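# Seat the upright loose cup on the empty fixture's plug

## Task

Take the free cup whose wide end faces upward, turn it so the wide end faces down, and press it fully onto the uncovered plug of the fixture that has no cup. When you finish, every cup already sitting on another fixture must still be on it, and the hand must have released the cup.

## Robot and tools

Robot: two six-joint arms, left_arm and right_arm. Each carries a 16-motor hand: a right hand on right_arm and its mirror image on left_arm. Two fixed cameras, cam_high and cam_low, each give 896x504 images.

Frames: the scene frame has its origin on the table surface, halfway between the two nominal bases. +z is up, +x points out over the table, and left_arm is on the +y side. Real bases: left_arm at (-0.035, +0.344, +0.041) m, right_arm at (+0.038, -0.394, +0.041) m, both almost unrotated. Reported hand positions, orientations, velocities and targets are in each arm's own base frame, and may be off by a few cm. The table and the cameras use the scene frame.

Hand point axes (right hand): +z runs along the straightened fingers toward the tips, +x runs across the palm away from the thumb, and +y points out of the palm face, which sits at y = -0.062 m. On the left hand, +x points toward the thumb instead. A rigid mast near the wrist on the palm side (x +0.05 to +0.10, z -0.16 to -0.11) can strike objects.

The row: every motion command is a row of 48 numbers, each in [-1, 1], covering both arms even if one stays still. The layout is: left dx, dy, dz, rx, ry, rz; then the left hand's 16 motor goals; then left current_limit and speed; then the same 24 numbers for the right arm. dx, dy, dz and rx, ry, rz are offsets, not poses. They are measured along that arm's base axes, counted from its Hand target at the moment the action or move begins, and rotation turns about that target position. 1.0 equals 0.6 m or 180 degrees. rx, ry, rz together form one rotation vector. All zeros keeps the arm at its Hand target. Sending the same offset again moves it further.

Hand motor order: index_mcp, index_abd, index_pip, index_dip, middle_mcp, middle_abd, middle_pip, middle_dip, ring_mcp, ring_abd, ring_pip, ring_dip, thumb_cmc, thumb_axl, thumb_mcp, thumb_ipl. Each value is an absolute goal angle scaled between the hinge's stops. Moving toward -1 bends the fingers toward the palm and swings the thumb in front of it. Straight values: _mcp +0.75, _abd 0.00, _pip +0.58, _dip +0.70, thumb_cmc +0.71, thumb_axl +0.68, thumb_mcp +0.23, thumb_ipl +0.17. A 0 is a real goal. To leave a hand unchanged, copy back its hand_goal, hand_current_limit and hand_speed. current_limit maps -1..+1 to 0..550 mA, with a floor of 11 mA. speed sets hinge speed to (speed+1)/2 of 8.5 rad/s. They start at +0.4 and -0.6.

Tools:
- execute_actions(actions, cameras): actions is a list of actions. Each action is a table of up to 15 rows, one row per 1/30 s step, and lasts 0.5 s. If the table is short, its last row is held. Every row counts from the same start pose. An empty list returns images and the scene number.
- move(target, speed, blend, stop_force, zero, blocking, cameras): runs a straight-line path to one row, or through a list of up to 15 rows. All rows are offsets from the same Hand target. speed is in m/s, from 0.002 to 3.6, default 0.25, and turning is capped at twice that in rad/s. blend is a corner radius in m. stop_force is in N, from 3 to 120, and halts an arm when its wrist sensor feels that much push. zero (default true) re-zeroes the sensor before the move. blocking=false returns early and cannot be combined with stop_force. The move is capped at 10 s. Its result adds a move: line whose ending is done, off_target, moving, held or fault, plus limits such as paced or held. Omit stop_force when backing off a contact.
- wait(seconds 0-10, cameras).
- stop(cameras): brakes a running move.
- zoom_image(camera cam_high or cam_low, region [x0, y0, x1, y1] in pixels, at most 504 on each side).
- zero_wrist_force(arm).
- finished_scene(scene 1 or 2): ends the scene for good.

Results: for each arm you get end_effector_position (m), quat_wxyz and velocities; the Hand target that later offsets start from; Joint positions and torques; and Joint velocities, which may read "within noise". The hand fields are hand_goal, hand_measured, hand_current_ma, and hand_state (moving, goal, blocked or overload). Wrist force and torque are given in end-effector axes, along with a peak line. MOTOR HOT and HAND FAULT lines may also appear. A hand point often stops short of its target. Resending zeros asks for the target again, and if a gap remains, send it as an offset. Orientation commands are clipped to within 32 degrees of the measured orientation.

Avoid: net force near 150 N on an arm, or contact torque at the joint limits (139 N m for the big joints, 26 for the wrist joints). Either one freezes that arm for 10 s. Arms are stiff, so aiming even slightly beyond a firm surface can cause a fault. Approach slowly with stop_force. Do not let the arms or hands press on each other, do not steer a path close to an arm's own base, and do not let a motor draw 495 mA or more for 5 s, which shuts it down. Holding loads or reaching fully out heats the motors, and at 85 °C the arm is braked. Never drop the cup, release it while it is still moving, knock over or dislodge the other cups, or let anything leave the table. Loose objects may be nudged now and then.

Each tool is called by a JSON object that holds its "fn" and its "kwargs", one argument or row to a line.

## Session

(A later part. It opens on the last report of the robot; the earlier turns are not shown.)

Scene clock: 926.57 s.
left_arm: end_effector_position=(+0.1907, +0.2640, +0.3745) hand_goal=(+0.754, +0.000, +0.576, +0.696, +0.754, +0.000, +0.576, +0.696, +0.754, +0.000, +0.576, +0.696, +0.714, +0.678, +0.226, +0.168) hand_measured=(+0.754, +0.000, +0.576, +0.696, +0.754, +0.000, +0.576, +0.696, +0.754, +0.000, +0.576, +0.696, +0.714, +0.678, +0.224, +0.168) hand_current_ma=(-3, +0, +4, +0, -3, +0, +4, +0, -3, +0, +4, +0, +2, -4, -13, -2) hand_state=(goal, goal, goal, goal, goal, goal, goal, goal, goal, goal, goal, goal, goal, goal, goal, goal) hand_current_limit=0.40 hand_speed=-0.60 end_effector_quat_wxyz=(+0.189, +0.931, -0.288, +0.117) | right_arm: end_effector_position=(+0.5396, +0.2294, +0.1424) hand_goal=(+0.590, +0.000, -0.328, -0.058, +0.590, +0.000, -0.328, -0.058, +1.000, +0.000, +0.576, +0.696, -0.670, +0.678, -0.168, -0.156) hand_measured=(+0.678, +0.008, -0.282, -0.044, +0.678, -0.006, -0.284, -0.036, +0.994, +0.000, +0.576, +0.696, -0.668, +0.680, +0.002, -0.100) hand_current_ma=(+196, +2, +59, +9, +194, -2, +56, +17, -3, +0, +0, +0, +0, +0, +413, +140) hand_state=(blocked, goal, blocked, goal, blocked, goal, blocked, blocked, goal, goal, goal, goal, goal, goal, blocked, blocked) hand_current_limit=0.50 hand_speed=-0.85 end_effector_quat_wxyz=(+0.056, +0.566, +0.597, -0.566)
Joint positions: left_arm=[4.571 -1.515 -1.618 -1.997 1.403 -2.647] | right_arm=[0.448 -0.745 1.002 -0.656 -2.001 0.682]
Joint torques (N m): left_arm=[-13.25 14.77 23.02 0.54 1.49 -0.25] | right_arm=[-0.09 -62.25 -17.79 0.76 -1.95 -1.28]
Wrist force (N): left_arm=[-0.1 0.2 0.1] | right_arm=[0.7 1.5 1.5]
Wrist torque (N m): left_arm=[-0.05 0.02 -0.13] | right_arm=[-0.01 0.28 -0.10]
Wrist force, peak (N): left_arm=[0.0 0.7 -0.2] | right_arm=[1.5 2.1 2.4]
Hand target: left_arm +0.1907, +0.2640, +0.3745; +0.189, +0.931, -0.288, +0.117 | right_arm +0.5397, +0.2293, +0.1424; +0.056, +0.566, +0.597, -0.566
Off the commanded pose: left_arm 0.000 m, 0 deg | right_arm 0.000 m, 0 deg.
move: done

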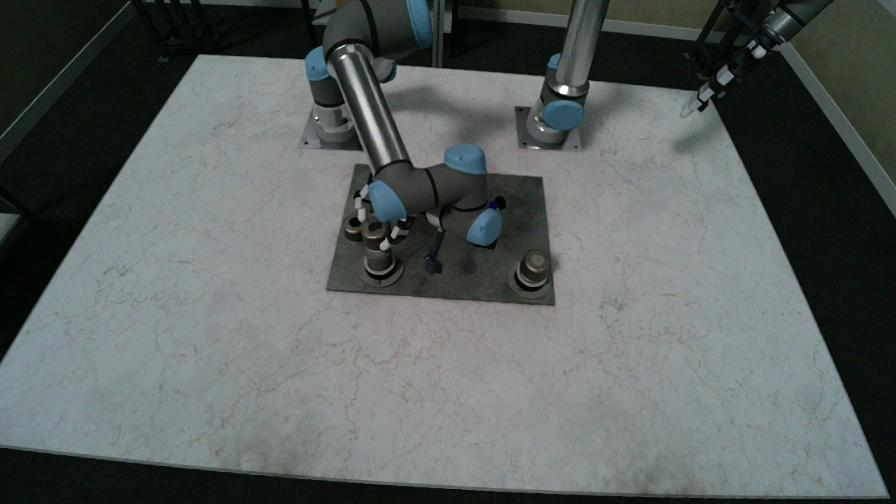

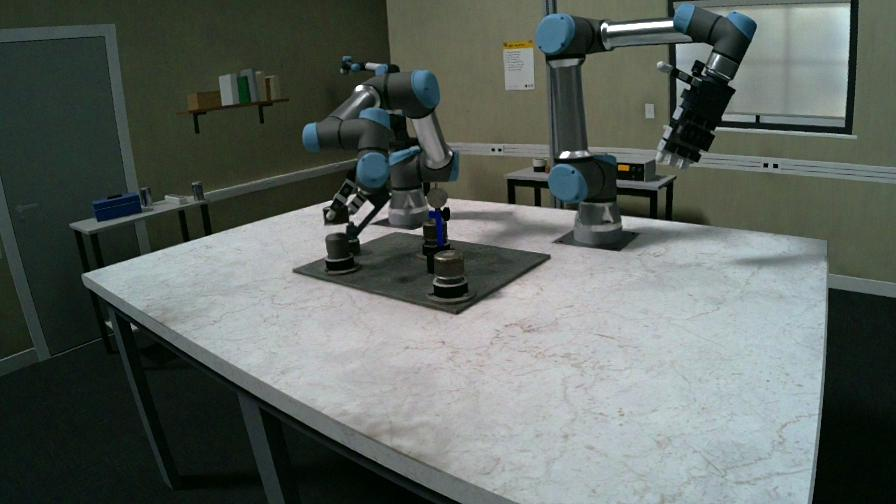

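{"fn": "execute_actions", "kwargs": {
  "actions": []
}}

{"fn": "zoom_image", "kwargs": {
  "camera": "cam_high",
  "region": [320, 190, 440, 300]
}}

{"fn": "zoom_image", "kwargs": {
  "camera": "cam_low",
  "region": [290, 190, 390, 280]
}}

Scene clock: 953.27 s.
left_arm: end_effector_position=(+0.1907, +0.2640, +0.3745) hand_goal=(+0.754, +0.000, +0.576, +0.696, +0.754, +0.000, +0.576, +0.696, +0.754, +0.000, +0.576, +0.696, +0.714, +0.678, +0.226, +0.168) hand_measured=(+0.754, +0.000, +0.576, +0.696, +0.754, +0.000, +0.576, +0.696, +0.754, +0.000, +0.576, +0.696, +0.714, +0.678, +0.224, +0.168) hand_current_ma=(-3, +0, +4, +0, -3, +0, +4, +0, -3, +0, +4, +0, +2, -4, -13, -2) hand_state=(goal, goal, goal, goal, goal, goal, goal, goal, goal, goal, goal, goal, goal, goal, goal, goal) hand_current_limit=0.40 hand_speed=-0.60 end_effector_quat_wxyz=(+0.189, +0.931, -0.288, +0.117) | right_arm: end_effector_position=(+0.5397, +0.2293, +0.1424) hand_goal=(+0.590, +0.000, -0.328, -0.058, +0.590, +0.000, -0.328, -0.058, +1.000, +0.000, +0.576, +0.696, -0.670, +0.678, -0.168, -0.156) hand_measured=(+0.678, +0.008, -0.282, -0.044, +0.678, -0.006, -0.284, -0.036, +0.994, +0.000, +0.576, +0.696, -0.668, +0.680, +0.002, -0.100) hand_current_ma=(+196, +2, +59, +9, +194, -2, +56, +17, -3, +0, +0, +0, +0, +0, +413, +140) hand_state=(blocked, goal, blocked, goal, blocked, goal, blocked, blocked, goal, goal, goal, goal, goal, goal, blocked, blocked) hand_current_limit=0.50 hand_speed=-0.85 end_effector_quat_wxyz=(+0.056, +0.566, +0.597, -0.566)
Joint positions: left_arm=[4.571 -1.515 -1.618 -1.997 1.403 -2.647] | right_arm=[0.448 -0.746 1.002 -0.656 -2.001 0.682]
Joint velocities: within noise
Joint torques (N m): left_arm=[-13.1 14.44 22.09 0.39 1.42 -0.13] | right_arm=[-6.72 -69.39 -10.63 -1.13 -2.57 -1.88]
Wrist force (N): left_arm=[-0.2 0.3 0.1] | right_arm=[0.5 1.3 1.5]
Wrist torque (N m): left_arm=[-0.03 0.03 -0.14] | right_arm=[-0.03 0.30 -0.12]
Wrist force, peak (N): left_arm=[-0.4 0.5 -0.2] | right_arm=[0.5 1.6 1.8]
Hand target: left_arm +0.1907, +0.2640, +0.3745; +0.189, +0.931, -0.288, +0.117 | right_arm +0.5397, +0.2293, +0.1424; +0.056, +0.566, +0.597, -0.566
Off the commanded pose: left_arm 0.000 m, 0 deg | right_arm 0.000 m, 0 deg.

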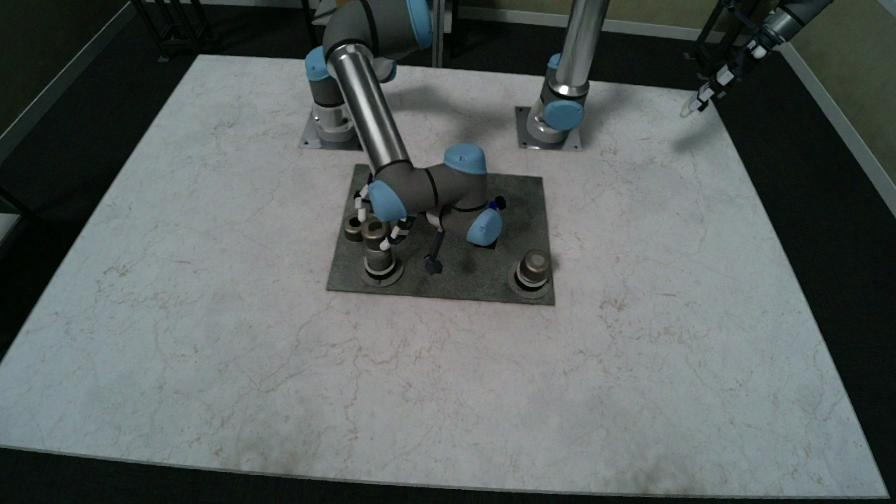

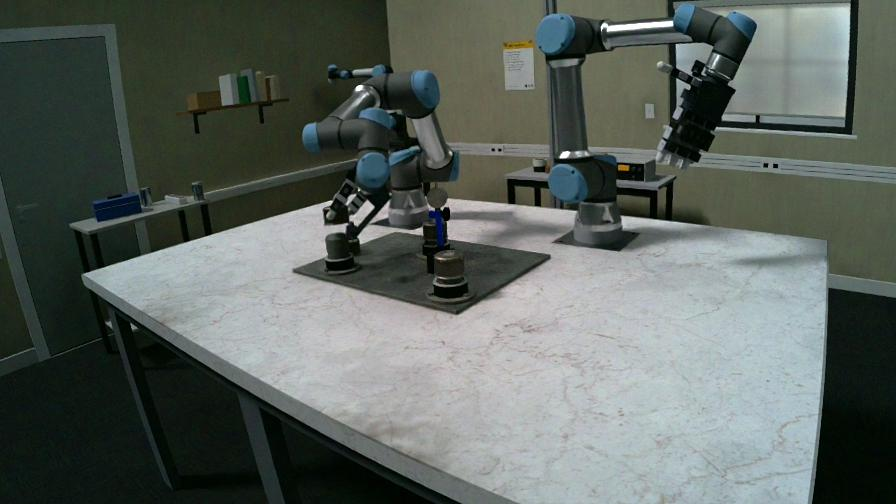

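Scaled by 4.200 from the camera's 896x504 image, which has a finer 1280x720 frame.

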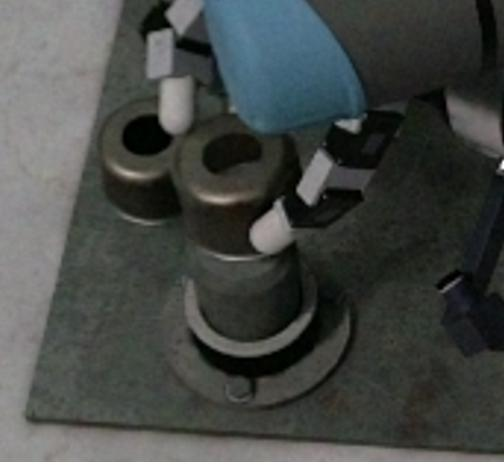

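Scaled by 5.040 from the camera's 896x504 image, which has a finer 1280x720 frame.

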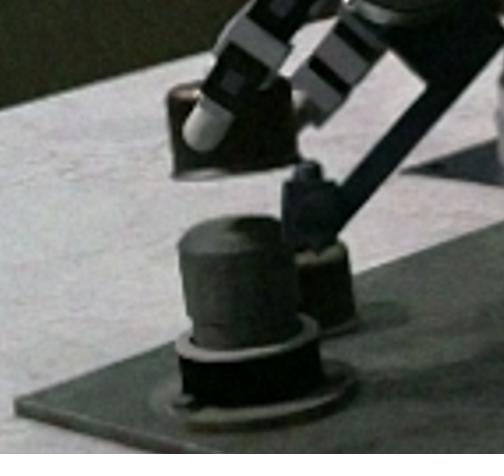

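{"fn": "move", "kwargs": {
  "target": [0,0,0,0,0,0,0.754,0,0.576,0.696,0.754,0,0.576,0.696,0.754,0,0.576,0.696,0.714,0.678,0.226,0.168,0.4,-0.6,0.015,-0.0033,-0.03,0,0,0,0.589,0,-0.328,-0.058,0.589,0,-0.328,-0.058,1.0,0,0.576,0.696,-0.671,0.678,-0.169,-0.157,0.5,-0.85],
  "speed": 0.02,
  "stop_force": 5,
  "cameras": ["all"]
}}

{"fn": "zoom_image", "kwargs": {
  "camera": "cam_high",
  "region": [320, 190, 440, 300]
}}

{"fn": "zoom_image", "kwargs": {
  "camera": "cam_low",
  "region": [290, 190, 390, 280]
}}

Scene clock: 1020.20 s.
left_arm: end_effector_position=(+0.1907, +0.2640, +0.3745) hand_goal=(+0.754, +0.000, +0.576, +0.696, +0.754, +0.000, +0.576, +0.696, +0.754, +0.000, +0.576, +0.696, +0.714, +0.678, +0.226, +0.168) hand_measured=(+0.754, +0.000, +0.576, +0.696, +0.754, +0.000, +0.576, +0.696, +0.754, +0.000, +0.576, +0.696, +0.714, +0.678, +0.224, +0.168) hand_current_ma=(-3, +0, +4, +0, -3, +0, +4, +0, -3, +0, +4, +0, +2, -4, -13, -2) hand_state=(goal, goal, goal, goal, goal, goal, goal, goal, goal, goal, goal, goal, goal, goal, goal, goal) hand_current_limit=0.40 hand_speed=-0.60 end_effector_quat_wxyz=(+0.189, +0.931, -0.288, +0.117) | right_arm: end_effector_position=(+0.5487, +0.2274, +0.1244) hand_goal=(+0.590, +0.000, -0.328, -0.058, +0.590, +0.000, -0.328, -0.058, +1.000, +0.000, +0.576, +0.696, -0.670, +0.678, -0.168, -0.156) hand_measured=(+0.678, +0.008, -0.282, -0.044, +0.678, -0.006, -0.284, -0.036, +0.994, +0.000, +0.576, +0.696, -0.668, +0.680, +0.002, -0.100) hand_current_ma=(+196, +2, +59, +9, +194, -2, +56, +17, -3, +0, +0, +0, +0, +0, +413, +140) hand_state=(blocked, goal, blocked, goal, blocked, goal, blocked, blocked, goal, goal, goal, goal, goal, goal, blocked, blocked) hand_current_limit=0.50 hand_speed=-0.85 end_effector_quat_wxyz=(+0.056, +0.566, +0.597, -0.566)
Joint positions: left_arm=[4.571 -1.515 -1.618 -1.997 1.403 -2.647] | right_arm=[0.441 -0.716 0.994 -0.68 -2.008 0.679]
Joint torques (N m): left_arm=[-12.67 15.16 23.22 0.44 1.61 -0.15] | right_arm=[7.49 -68.91 -9.54 2.8 1.48 1.02]
Wrist force (N): left_arm=[-0.1 0.0 -0.2] | right_arm=[0.6 1.4 1.5]
Wrist torque (N m): left_arm=[-0.05 0.02 -0.12] | right_arm=[-0.03 0.30 0.05]
Wrist force, peak (N): left_arm=[-0.6 0.3 0.4] | right_arm=[0.7 1.7 1.8]
Hand target: left_arm +0.1907, +0.2640, +0.3745; +0.189, +0.931, -0.288, +0.117 | right_arm +0.5487, +0.2274, +0.1244; +0.056, +0.566, +0.597, -0.566
Off the commanded pose: left_arm 0.000 m, 0 deg | right_arm 0.000 m, 0 deg.
move: done

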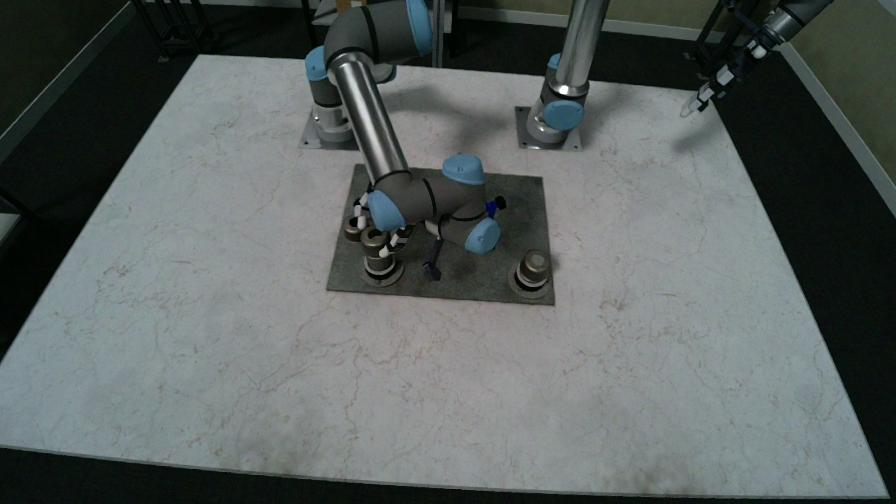

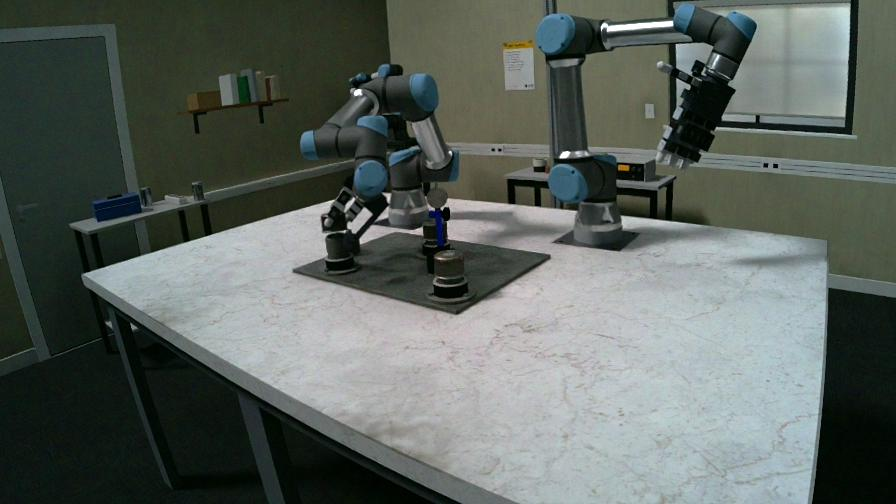

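Scaled by 4.200 from the camera's 896x504 image, which has a finer 1280x720 frame.

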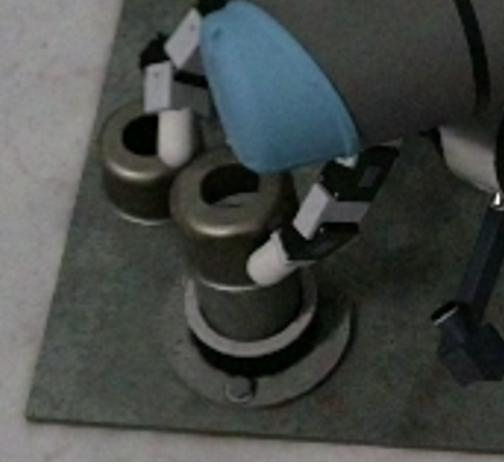

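Scaled by 5.040 from the camera's 896x504 image, which has a finer 1280x720 frame.

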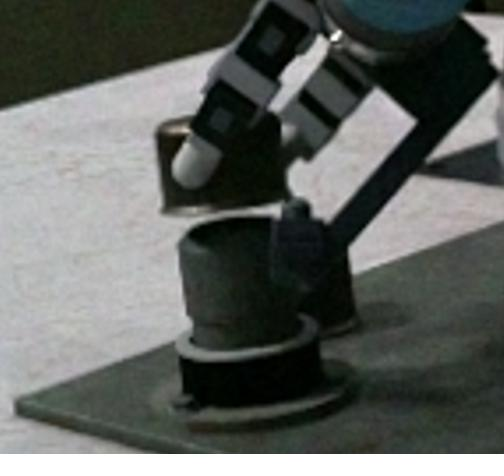

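{"fn": "move", "kwargs": {
  "target": [0,0,0,0,0,0,0.754,0,0.576,0.696,0.754,0,0.576,0.696,0.754,0,0.576,0.696,0.714,0.678,0.226,0.168,0.4,-0.6,-0.0025,0.0017,-0.018,0,0,0,0.589,0,-0.328,-0.058,0.589,0,-0.328,-0.058,1.0,0,0.576,0.696,-0.671,0.678,-0.169,-0.157,0.5,-0.85],
  "speed": 0.02,
  "stop_force": 4,
  "cameras": ["all"]
}}

{"fn": "zoom_image", "kwargs": {
  "camera": "cam_high",
  "region": [340, 210, 420, 290]
}}

{"fn": "zoom_image", "kwargs": {
  "camera": "cam_low",
  "region": [300, 200, 380, 280]
}}

Scene clock: 1032.60 s.
left_arm: end_effector_position=(+0.1907, +0.2640, +0.3745) hand_goal=(+0.754, +0.000, +0.576, +0.696, +0.754, +0.000, +0.576, +0.696, +0.754, +0.000, +0.576, +0.696, +0.714, +0.678, +0.226, +0.168) hand_measured=(+0.754, +0.000, +0.576, +0.696, +0.754, +0.000, +0.576, +0.696, +0.754, +0.000, +0.576, +0.696, +0.714, +0.678, +0.224, +0.168) hand_current_ma=(-3, +0, +4, +0, -3, +0, +4, +0, -3, +0, +4, +0, +2, -4, -13, -2) hand_state=(goal, goal, goal, goal, goal, goal, goal, goal, goal, goal, goal, goal, goal, goal, goal, goal) hand_current_limit=0.40 hand_speed=-0.60 end_effector_quat_wxyz=(+0.189, +0.931, -0.288, +0.117) | right_arm: end_effector_position=(+0.5471, +0.2284, +0.1136) hand_goal=(+0.590, +0.000, -0.328, -0.058, +0.590, +0.000, -0.328, -0.058, +1.000, +0.000, +0.576, +0.696, -0.670, +0.678, -0.168, -0.156) hand_measured=(+0.678, +0.008, -0.282, -0.044, +0.678, -0.006, -0.284, -0.036, +0.994, +0.000, +0.576, +0.696, -0.668, +0.680, +0.002, -0.100) hand_current_ma=(+196, +2, +59, +9, +194, -2, +56, +17, -3, +0, +0, +0, +0, +0, +413, +140) hand_state=(blocked, goal, blocked, goal, blocked, goal, blocked, blocked, goal, goal, goal, goal, goal, goal, blocked, blocked) hand_current_limit=0.50 hand_speed=-0.85 end_effector_quat_wxyz=(+0.056, +0.566, +0.597, -0.566)
Joint positions: left_arm=[4.571 -1.515 -1.618 -1.997 1.403 -2.647] | right_arm=[0.443 -0.709 1.01 -0.702 -2.006 0.679]
Joint torques (N m): left_arm=[-11.94 16.04 22.34 0.68 1.65 -0.1] | right_arm=[-4.69 -71.47 -29.92 3.04 -1.73 -0.37]
Wrist force (N): left_arm=[-0.5 0.1 -0.3] | right_arm=[0.6 1.6 1.6]
Wrist torque (N m): left_arm=[-0.02 0.06 -0.16] | right_arm=[-0.02 0.29 -0.02]
Wrist force, peak (N): left_arm=[0.0 0.7 -0.5] | right_arm=[0.7 1.8 1.7]
Hand target: left_arm +0.1907, +0.2640, +0.3745; +0.189, +0.931, -0.288, +0.117 | right_arm +0.5472, +0.2284, +0.1136; +0.056, +0.566, +0.597, -0.566
Off the commanded pose: left_arm 0.000 m, 0 deg | right_arm 0.000 m, 0 deg.
move: done

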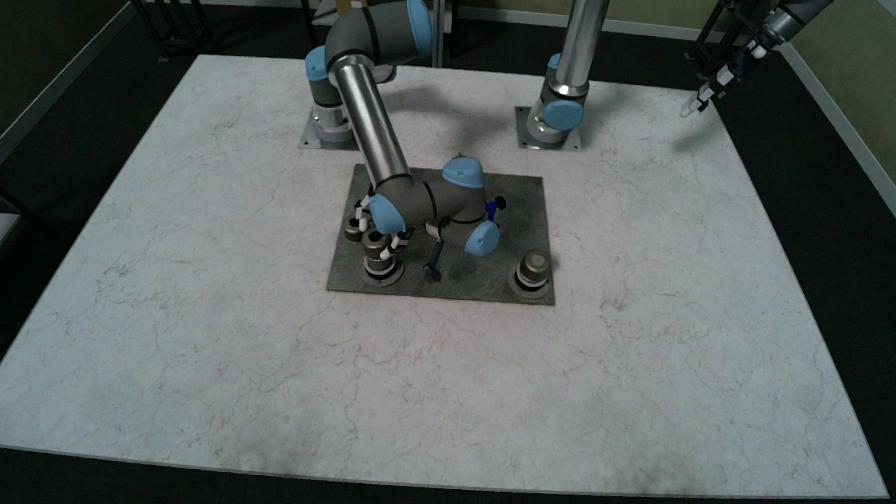

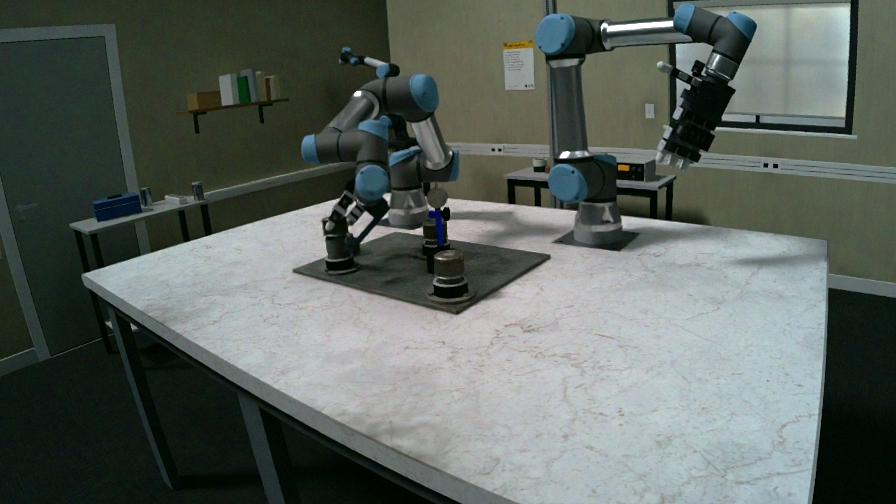

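Scaled by 6.300 from the camera's 896x504 image, which has a finer 1280x720 frame.

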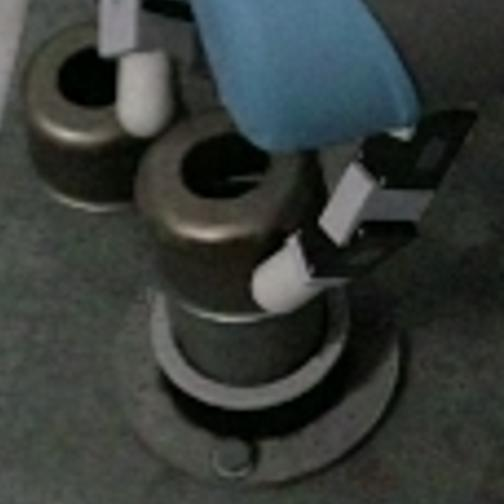

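Scaled by 6.300 from the camera's 896x504 image, which has a finer 1280x720 frame.

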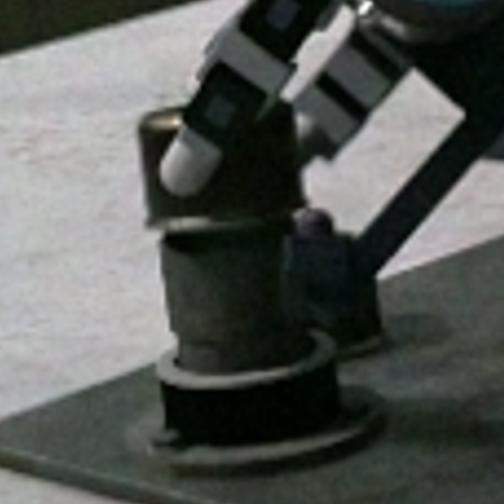

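{"fn": "move", "kwargs": {
  "target": [0,0,0,0,0,0,0.754,0,0.576,0.696,0.754,0,0.576,0.696,0.754,0,0.576,0.696,0.714,0.678,0.226,0.168,0.4,-0.6,0,0,-0.03,0,0,0,0.589,0,-0.328,-0.058,0.589,0,-0.328,-0.058,1.0,0,0.576,0.696,-0.671,0.678,-0.169,-0.157,0.5,-0.85],
  "speed": 0.02,
  "stop_force": 5,
  "cameras": ["all"]
}}

{"fn": "zoom_image", "kwargs": {
  "camera": "cam_high",
  "region": [340, 210, 420, 290]
}}

{"fn": "zoom_image", "kwargs": {
  "camera": "cam_low",
  "region": [300, 200, 380, 280]
}}

Scene clock: 1039.60 s.
left_arm: end_effector_position=(+0.1907, +0.2640, +0.3745) hand_goal=(+0.754, +0.000, +0.576, +0.696, +0.754, +0.000, +0.576, +0.696, +0.754, +0.000, +0.576, +0.696, +0.714, +0.678, +0.226, +0.168) hand_measured=(+0.754, +0.000, +0.576, +0.696, +0.754, +0.000, +0.576, +0.696, +0.754, +0.000, +0.576, +0.696, +0.714, +0.678, +0.224, +0.168) hand_current_ma=(-3, +0, +4, +0, -3, +0, +4, +0, -3, +0, +4, +0, +2, -4, -13, -2) hand_state=(goal, goal, goal, goal, goal, goal, goal, goal, goal, goal, goal, goal, goal, goal, goal, goal) hand_current_limit=0.40 hand_speed=-0.60 end_effector_quat_wxyz=(+0.189, +0.931, -0.288, +0.117) | right_arm: end_effector_position=(+0.5472, +0.2284, +0.1119) hand_goal=(+0.590, +0.000, -0.328, -0.058, +0.590, +0.000, -0.328, -0.058, +1.000, +0.000, +0.576, +0.696, -0.670, +0.678, -0.168, -0.156) hand_measured=(+0.678, +0.008, -0.282, -0.050, +0.678, -0.006, -0.278, -0.034, +0.994, +0.000, +0.576, +0.696, -0.678, +0.676, +0.002, -0.098) hand_current_ma=(+196, +2, +59, +3, +197, -2, +70, +20, -3, +0, +0, +0, -3, -1, +412, +140) hand_state=(blocked, goal, blocked, goal, blocked, goal, blocked, blocked, goal, goal, goal, goal, goal, goal, blocked, blocked) hand_current_limit=0.50 hand_speed=-0.85 end_effector_quat_wxyz=(+0.056, +0.566, +0.597, -0.566)
Joint positions: left_arm=[4.571 -1.515 -1.618 -1.997 1.403 -2.647] | right_arm=[0.443 -0.707 1.012 -0.706 -2.006 0.679]
Joint torques (N m): left_arm=[-12.94 16.3 23.77 0.77 1.67 -0.01] | right_arm=[-5.14 -69.55 -28.69 -0.02 -2.12 -0.98]
Wrist force (N): left_arm=[0.0 0.1 -0.2] | right_arm=[0.0 0.8 2.4]
Wrist torque (N m): left_arm=[-0.03 0.00 -0.12] | right_arm=[0.01 0.26 -0.02]
Wrist force, peak (N): left_arm=[-0.6 0.5 -0.3] | right_arm=[-3.5 -3.4 2.5]
Hand target: left_arm +0.1907, +0.2640, +0.3745; +0.189, +0.931, -0.288, +0.117 | right_arm +0.5472, +0.2284, +0.1119; +0.056, +0.566, +0.597, -0.566 (not the last commanded pose)
Off the commanded pose: left_arm 0.000 m, 0 deg | right_arm 0.016 m, 0 deg.
move: contact (right_arm)

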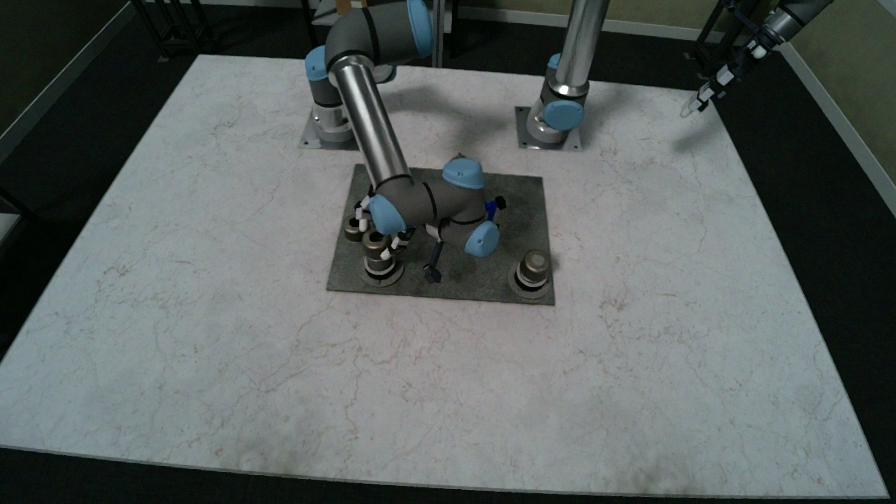

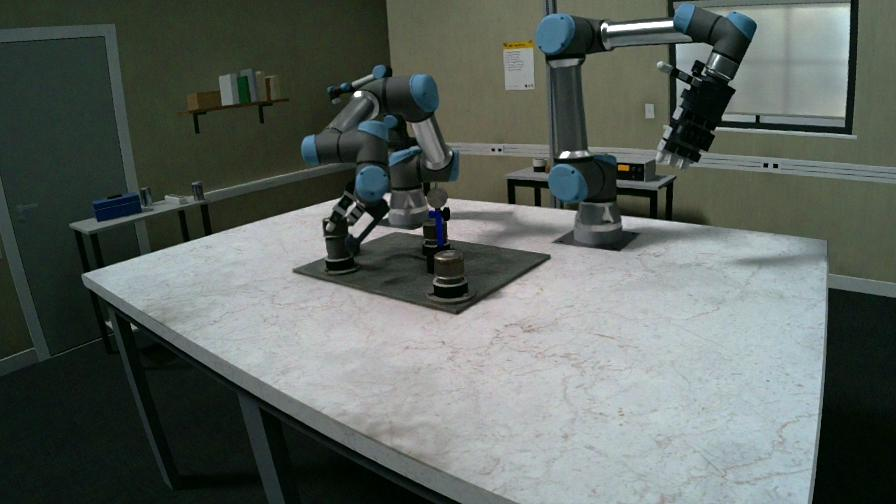

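Scaled by 6.300 from the camera's 896x504 image, which has a finer 1280x720 frame.

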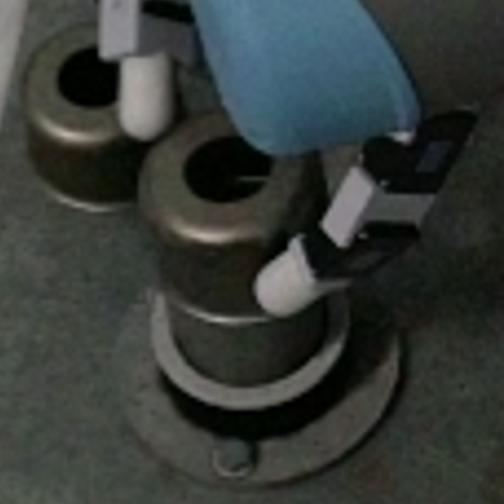

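Scaled by 6.300 from the camera's 896x504 image, which has a finer 1280x720 frame.

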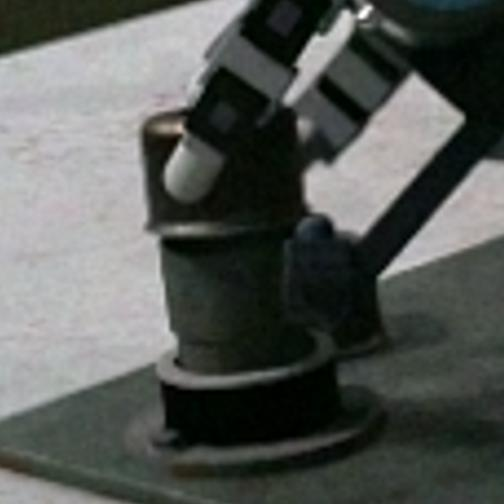

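{"fn": "move", "kwargs": {
  "target": [0,0,0,0,0,0,0.754,0,0.576,0.696,0.754,0,0.576,0.696,0.754,0,0.576,0.696,0.714,0.678,0.226,0.168,0.4,-0.6,-0.0018,-0.004,0.004,0.011,0.0084,0,0.589,0,-0.328,-0.058,0.589,0,-0.328,-0.058,1.0,0,0.576,0.696,-0.671,0.678,-0.169,-0.157,0.5,-0.85],
  "speed": 0.02
}}

{"fn": "move", "kwargs": {
  "target": [0,0,0,0,0,0,0.754,0,0.576,0.696,0.754,0,0.576,0.696,0.754,0,0.576,0.696,0.714,0.678,0.226,0.168,0.4,-0.6,0,0,-0.035,0,0,0,0.589,0,-0.328,-0.058,0.589,0,-0.328,-0.058,1.0,0,0.576,0.696,-0.671,0.678,-0.169,-0.157,0.5,-0.85],
  "speed": 0.02,
  "stop_force": 6,
  "cameras": ["all"]
}}

{"fn": "zoom_image", "kwargs": {
  "camera": "cam_high",
  "region": [340, 210, 420, 290]
}}

{"fn": "zoom_image", "kwargs": {
  "camera": "cam_low",
  "region": [300, 200, 380, 280]
}}

Scene clock: 1070.07 s.
left_arm: end_effector_position=(+0.1907, +0.2640, +0.3745) hand_goal=(+0.754, +0.000, +0.576, +0.696, +0.754, +0.000, +0.576, +0.696, +0.754, +0.000, +0.576, +0.696, +0.714, +0.678, +0.226, +0.168) hand_measured=(+0.754, +0.000, +0.576, +0.696, +0.754, +0.000, +0.576, +0.696, +0.754, +0.000, +0.576, +0.696, +0.714, +0.678, +0.224, +0.168) hand_current_ma=(-3, +0, +4, +0, -3, +0, +4, +0, -3, +0, +4, +0, +2, -4, -13, -2) hand_state=(goal, goal, goal, goal, goal, goal, goal, goal, goal, goal, goal, goal, goal, goal, goal, goal) hand_current_limit=0.40 hand_speed=-0.60 end_effector_quat_wxyz=(+0.189, +0.931, -0.288, +0.117) | right_arm: end_effector_position=(+0.5461, +0.2260, +0.1143) hand_goal=(+0.590, +0.000, -0.328, -0.058, +0.590, +0.000, -0.328, -0.058, +1.000, +0.000, +0.576, +0.696, -0.670, +0.678, -0.168, -0.156) hand_measured=(+0.678, +0.008, -0.282, -0.046, +0.678, -0.006, -0.278, -0.034, +0.994, +0.000, +0.576, +0.696, -0.676, +0.676, +0.002, -0.098) hand_current_ma=(+192, +2, +59, +7, +197, -2, +70, +21, -3, +0, +0, +0, -2, -1, +412, +140) hand_state=(blocked, goal, blocked, goal, blocked, goal, blocked, blocked, goal, goal, goal, goal, goal, goal, blocked, blocked) hand_current_limit=0.50 hand_speed=-0.85 end_effector_quat_wxyz=(+0.038, +0.559, +0.608, -0.563) end_effector_velocity=(+0.000, -0.001, +0.001) end_effector_angular_velocity=(-0.004, -0.004, -0.002)
Joint positions: left_arm=[4.571 -1.515 -1.618 -1.997 1.403 -2.647] | right_arm=[0.433 -0.722 1.019 -0.709 -1.998 0.632]
Joint velocities: left_arm=[within noise] | right_arm=[0 0 -0.001 0.001 -0.001 0.006]
Joint torques (N m): left_arm=[-12.79 15.24 22.57 0.8 1.66 0.12] | right_arm=[0.66 -58.97 -13.24 -1.25 0.35 0.91]
Wrist force (N): left_arm=[-0.3 0.8 0.0] | right_arm=[0.4 1.5 1.5]
Wrist torque (N m): left_arm=[0.04 0.05 -0.17] | right_arm=[-0.03 0.31 0.04]
Wrist force, peak (N): left_arm=[-0.3 0.8 0.0] | right_arm=[0.1 1.0 2.7]
Hand target: left_arm +0.1907, +0.2640, +0.3745; +0.189, +0.931, -0.288, +0.117 | right_arm +0.5461, +0.2260, +0.1143; +0.038, +0.559, +0.608, -0.563
Off the commanded pose: left_arm 0.000 m, 0 deg | right_arm 0.000 m, 0 deg.
move: done

Scene clock: 1071.50 s.
left_arm: end_effector_position=(+0.1907, +0.2640, +0.3745) hand_goal=(+0.754, +0.000, +0.576, +0.696, +0.754, +0.000, +0.576, +0.696, +0.754, +0.000, +0.576, +0.696, +0.714, +0.678, +0.226, +0.168) hand_measured=(+0.754, +0.000, +0.576, +0.696, +0.754, +0.000, +0.576, +0.696, +0.754, +0.000, +0.576, +0.696, +0.714, +0.678, +0.224, +0.168) hand_current_ma=(-3, +0, +4, +0, -3, +0, +4, +0, -3, +0, +4, +0, +2, -4, -13, -2) hand_state=(goal, goal, goal, goal, goal, goal, goal, goal, goal, goal, goal, goal, goal, goal, goal, goal) hand_current_limit=0.40 hand_speed=-0.60 end_effector_quat_wxyz=(+0.189, +0.931, -0.288, +0.117) | right_arm: end_effector_position=(+0.5461, +0.2260, +0.1065) hand_goal=(+0.590, +0.000, -0.328, -0.058, +0.590, +0.000, -0.328, -0.058, +1.000, +0.000, +0.576, +0.696, -0.670, +0.678, -0.168, -0.156) hand_measured=(+0.678, +0.008, -0.282, -0.052, +0.684, -0.004, -0.276, -0.036, +0.994, +0.000, +0.576, +0.696, -0.684, +0.672, +0.002, -0.098) hand_current_ma=(+192, +2, +59, +2, +215, -1, +71, +18, -3, +0, +0, +0, -9, -2, +412, +140) hand_state=(blocked, goal, blocked, goal, blocked, goal, blocked, blocked, goal, goal, goal, goal, goal, goal, blocked, blocked) hand_current_limit=0.50 hand_speed=-0.85 end_effector_quat_wxyz=(+0.038, +0.559, +0.608, -0.563)
Joint positions: left_arm=[4.571 -1.515 -1.618 -1.997 1.403 -2.647] | right_arm=[0.433 -0.715 1.028 -0.724 -1.998 0.632]
Joint torques (N m): left_arm=[-12.04 16.03 23.05 0.71 1.24 0.09] | right_arm=[2.11 -70.18 -30.22 1.41 -0.24 0.55]
Wrist force (N): left_arm=[-0.1 0.4 0.0] | right_arm=[-0.5 -0.2 3.1]
Wrist torque (N m): left_arm=[-0.01 0.01 -0.13] | right_arm=[0.07 0.23 0.01]
Wrist force, peak (N): left_arm=[-0.2 0.6 0.0] | right_arm=[-3.9 -4.8 2.8]
Hand target: left_arm +0.1907, +0.2640, +0.3745; +0.189, +0.931, -0.288, +0.117 | right_arm +0.5461, +0.2260, +0.1065; +0.038, +0.559, +0.608, -0.563 (not the last commanded pose)
Off the commanded pose: left_arm 0.000 m, 0 deg | right_arm 0.013 m, 0 deg.
move: contact (right_arm)

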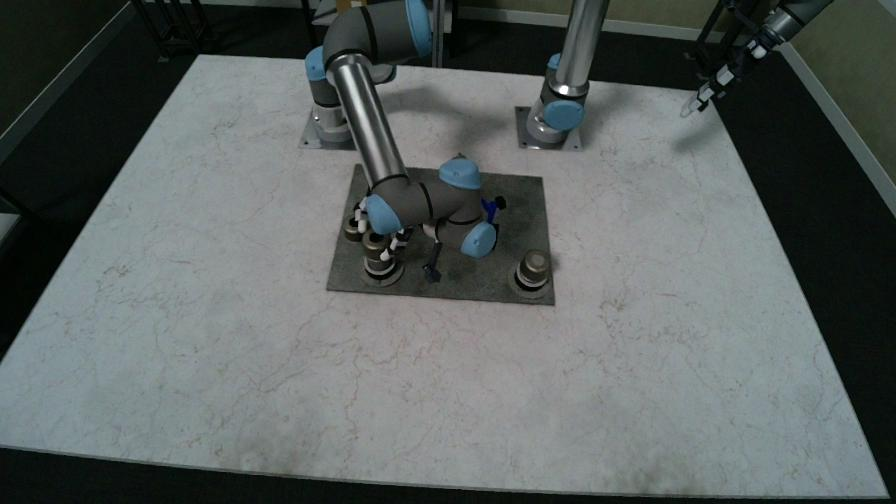

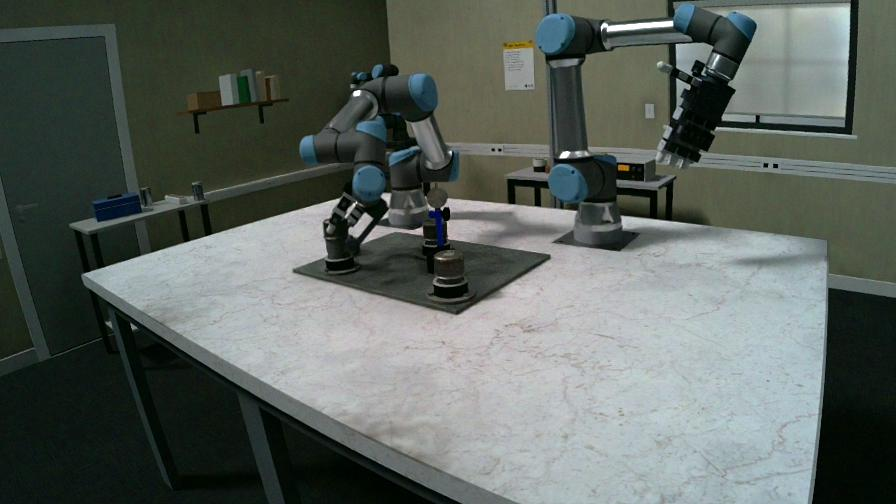

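Scaled by 6.300 from the camera's 896x504 image, which has a finer 1280x720 frame.

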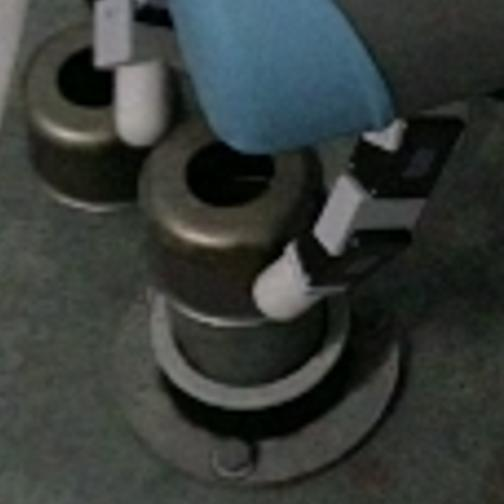

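Scaled by 6.300 from the camera's 896x504 image, which has a finer 1280x720 frame.

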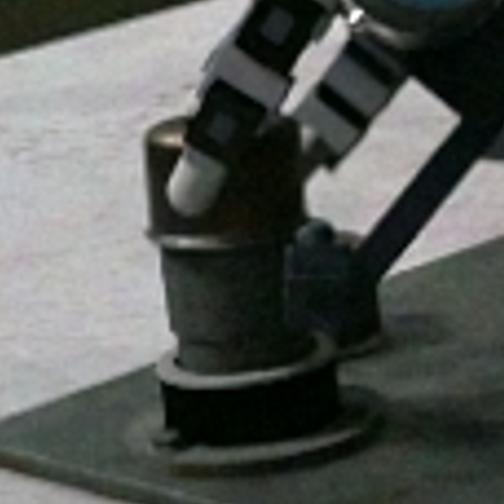

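{"fn": "move", "kwargs": {
  "target": [
    [0,0,0,0,0,0,0.754,0,0.576,0.696,0.754,0,0.576,0.696,0.754,0,0.576,0.696,0.714,0.678,0.226,0.168,0.4,-0.6,-0.0033,-0.0015,0.001,0,0,0,0.589,0,-0.328,-0.058,0.589,0,-0.328,-0.058,1.0,0,0.576,0.696,-0.671,0.678,-0.169,-0.157,0.5,-0.85],
    [0,0,0,0,0,0,0.754,0,0.576,0.696,0.754,0,0.576,0.696,0.754,0,0.576,0.696,0.714,0.678,0.226,0.168,0.4,-0.6,-0.0033,-0.0015,-0.04,0,0,0,0.589,0,-0.328,-0.058,0.589,0,-0.328,-0.058,1.0,0,0.576,0.696,-0.671,0.678,-0.169,-0.157,0.5,-0.85]
  ],
  "speed": 0.015,
  "stop_force": 7,
  "cameras": ["cam_low"]
}}

{"fn": "zoom_image", "kwargs": {
  "camera": "cam_low",
  "region": [300, 200, 380, 280]
}}

Scene clock: 1079.87 s.
left_arm: end_effector_position=(+0.1907, +0.2640, +0.3745) hand_goal=(+0.754, +0.000, +0.576, +0.696, +0.754, +0.000, +0.576, +0.696, +0.754, +0.000, +0.576, +0.696, +0.714, +0.678, +0.226, +0.168) hand_measured=(+0.754, +0.000, +0.576, +0.696, +0.754, +0.000, +0.576, +0.696, +0.754, +0.000, +0.576, +0.696, +0.714, +0.678, +0.224, +0.168) hand_current_ma=(-3, +0, +4, +0, -3, +0, +4, +0, -3, +0, +4, +0, +2, -4, -13, -2) hand_state=(goal, goal, goal, goal, goal, goal, goal, goal, goal, goal, goal, goal, goal, goal, goal, goal) hand_current_limit=0.40 hand_speed=-0.60 end_effector_quat_wxyz=(+0.189, +0.931, -0.288, +0.117) | right_arm: end_effector_position=(+0.5441, +0.2251, +0.0903) hand_goal=(+0.590, +0.000, -0.328, -0.058, +0.590, +0.000, -0.328, -0.058, +1.000, +0.000, +0.576, +0.696, -0.670, +0.678, -0.168, -0.156) hand_measured=(+0.676, +0.012, -0.280, -0.050, +0.684, -0.004, -0.272, -0.028, +0.994, +0.000, +0.576, +0.696, -0.680, +0.674, +0.002, -0.098) hand_current_ma=(+187, +5, +62, +3, +221, -1, +82, +28, -3, +0, +0, +0, -6, -2, +412, +140) hand_state=(blocked, goal, blocked, goal, blocked, goal, blocked, blocked, goal, goal, goal, goal, goal, goal, blocked, blocked) hand_current_limit=0.50 hand_speed=-0.85 end_effector_quat_wxyz=(+0.038, +0.559, +0.608, -0.563)
Joint positions: left_arm=[4.571 -1.515 -1.618 -1.997 1.403 -2.647] | right_arm=[0.433 -0.706 1.055 -0.76 -1.998 0.632]
Joint torques (N m): left_arm=[-11.61 16.3 23.08 0.64 1.63 0.24] | right_arm=[2.36 -70.53 -31.47 1.35 -0.25 0.66]
Wrist force (N): left_arm=[-0.4 0.4 0.3] | right_arm=[-1.5 -0.2 6.8]
Wrist torque (N m): left_arm=[-0.04 0.06 -0.16] | right_arm=[0.10 0.19 0.06]
Wrist force, peak (N): left_arm=[-0.3 0.8 0.0] | right_arm=[-7.2 -5.8 5.1]
Hand target: left_arm +0.1907, +0.2640, +0.3745; +0.189, +0.931, -0.288, +0.117 | right_arm +0.5441, +0.2251, +0.0903; +0.038, +0.559, +0.608, -0.563 (not the last commanded pose)
Off the commanded pose: left_arm 0.000 m, 0 deg | right_arm 0.008 m, 0 deg.
move: contact (right_arm); path passed 1 of 2 targets
Images, in order (width x height): cam_low 896x504.

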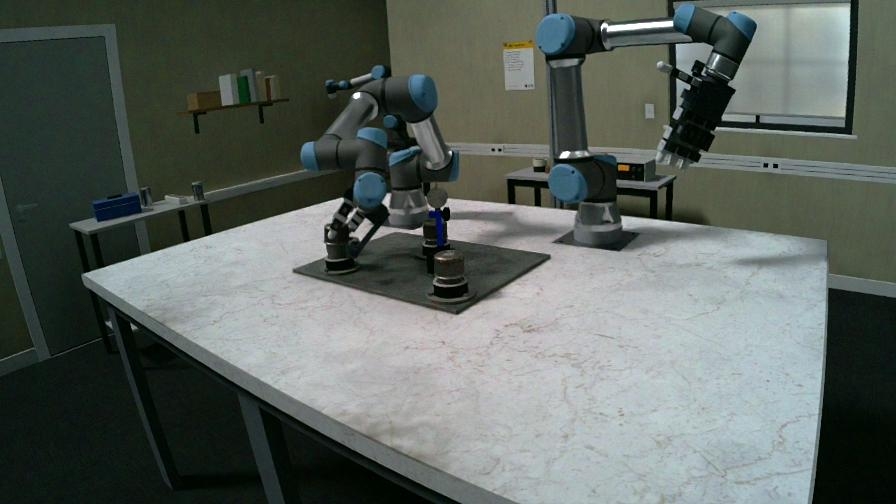

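Scaled by 6.300 from the camera's 896x504 image, which has a finer 1280x720 frame.

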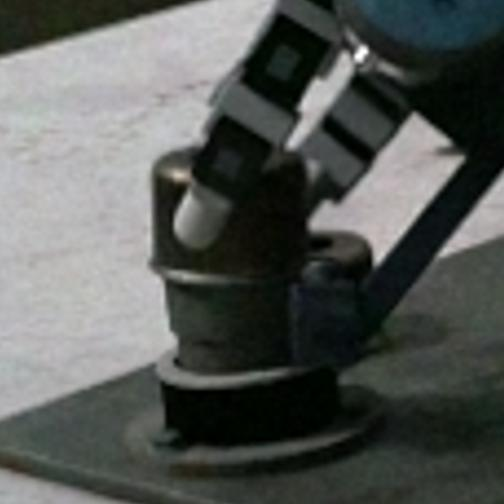

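{"fn": "move", "kwargs": {
  "target": [
    [0,0,0,0,0,0,0.754,0,0.576,0.696,0.754,0,0.576,0.696,0.754,0,0.576,0.696,0.714,0.678,0.226,0.168,0.4,-0.6,-0.0015,-0.002,0.0005,0,0,0,0.589,0,-0.328,-0.058,0.589,0,-0.328,-0.058,1.0,0,0.576,0.696,-0.671,0.678,-0.169,-0.157,0.5,-0.85],
    [0,0,0,0,0,0,0.754,0,0.576,0.696,0.754,0,0.576,0.696,0.754,0,0.576,0.696,0.714,0.678,0.226,0.168,0.4,-0.6,-0.0015,-0.002,-0.045,0,0,0,0.589,0,-0.328,-0.058,0.589,0,-0.328,-0.058,1.0,0,0.576,0.696,-0.671,0.678,-0.169,-0.157,0.5,-0.85]
  ],
  "speed": 0.015,
  "stop_force": 8,
  "cameras": ["cam_low"]
}}

{"fn": "zoom_image", "kwargs": {
  "camera": "cam_low",
  "region": [300, 200, 380, 280]
}}

Scene clock: 1089.27 s.
left_arm: end_effector_position=(+0.1907, +0.2640, +0.3745) hand_goal=(+0.754, +0.000, +0.576, +0.696, +0.754, +0.000, +0.576, +0.696, +0.754, +0.000, +0.576, +0.696, +0.714, +0.678, +0.226, +0.168) hand_measured=(+0.754, +0.000, +0.576, +0.696, +0.754, +0.000, +0.576, +0.696, +0.754, +0.000, +0.576, +0.696, +0.714, +0.678, +0.224, +0.168) hand_current_ma=(-3, +0, +4, +0, -3, +0, +4, +0, -3, +0, +4, +0, +2, -4, -13, -2) hand_state=(goal, goal, goal, goal, goal, goal, goal, goal, goal, goal, goal, goal, goal, goal, goal, goal) hand_current_limit=0.40 hand_speed=-0.60 end_effector_quat_wxyz=(+0.189, +0.931, -0.288, +0.117) | right_arm: end_effector_position=(+0.5434, +0.2243, +0.0905) hand_goal=(+0.590, +0.000, -0.328, -0.058, +0.590, +0.000, -0.328, -0.058, +1.000, +0.000, +0.576, +0.696, -0.670, +0.678, -0.168, -0.156) hand_measured=(+0.670, +0.010, -0.280, -0.044, +0.680, -0.008, -0.272, -0.028, +0.994, +0.000, +0.576, +0.696, -0.684, +0.674, +0.002, -0.098) hand_current_ma=(+165, +4, +62, +8, +204, -3, +82, +29, -3, +0, +0, +0, -8, -2, +412, +140) hand_state=(blocked, goal, blocked, goal, blocked, goal, blocked, blocked, goal, goal, goal, goal, goal, goal, blocked, blocked) hand_current_limit=0.50 hand_speed=-0.85 end_effector_quat_wxyz=(+0.038, +0.559, +0.608, -0.563)
Joint positions: left_arm=[4.571 -1.515 -1.618 -1.997 1.403 -2.647] | right_arm=[0.433 -0.709 1.06 -0.762 -1.999 0.632]
Joint torques (N m): left_arm=[-12.21 15.77 23.15 0.66 1.31 0.24] | right_arm=[7.87 -46.88 -11.39 0.63 1.41 1.26]
Wrist force (N): left_arm=[-0.1 0.3 -0.1] | right_arm=[0.6 1.3 1.6]
Wrist torque (N m): left_arm=[-0.02 0.03 -0.14] | right_arm=[-0.04 0.29 0.04]
Wrist force, peak (N): left_arm=[-0.2 0.6 0.0] | right_arm=[-1.4 -0.3 7.0]
Hand target: left_arm +0.1907, +0.2640, +0.3745; +0.189, +0.931, -0.288, +0.117 | right_arm +0.5434, +0.2243, +0.0905; +0.038, +0.559, +0.608, -0.563 (not the last commanded pose)
Off the commanded pose: left_arm 0.000 m, 0 deg | right_arm 0.027 m, 0 deg.
move: contact (right_arm); path passed 0 of 2 targets
Images, in order (width x height): cam_low 896x504.

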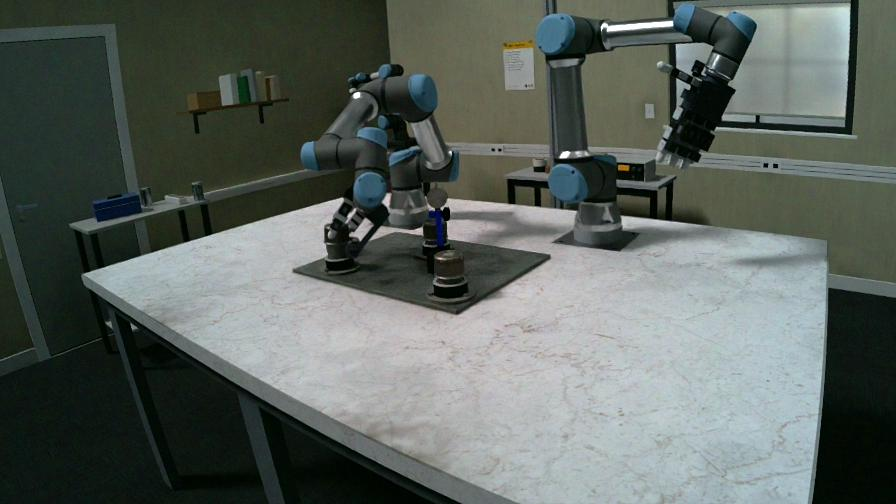

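Scaled by 6.300 from the camera's 896x504 image, which has a finer 1280x720 frame.

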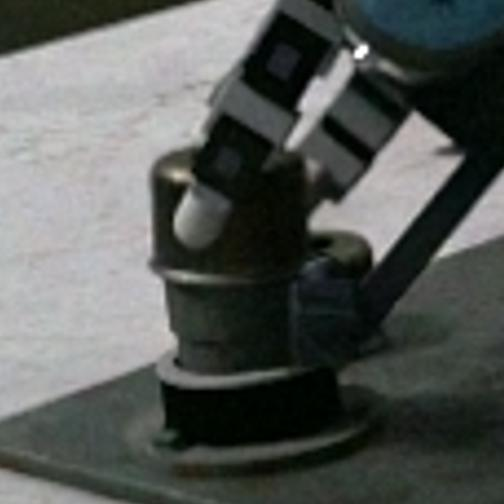

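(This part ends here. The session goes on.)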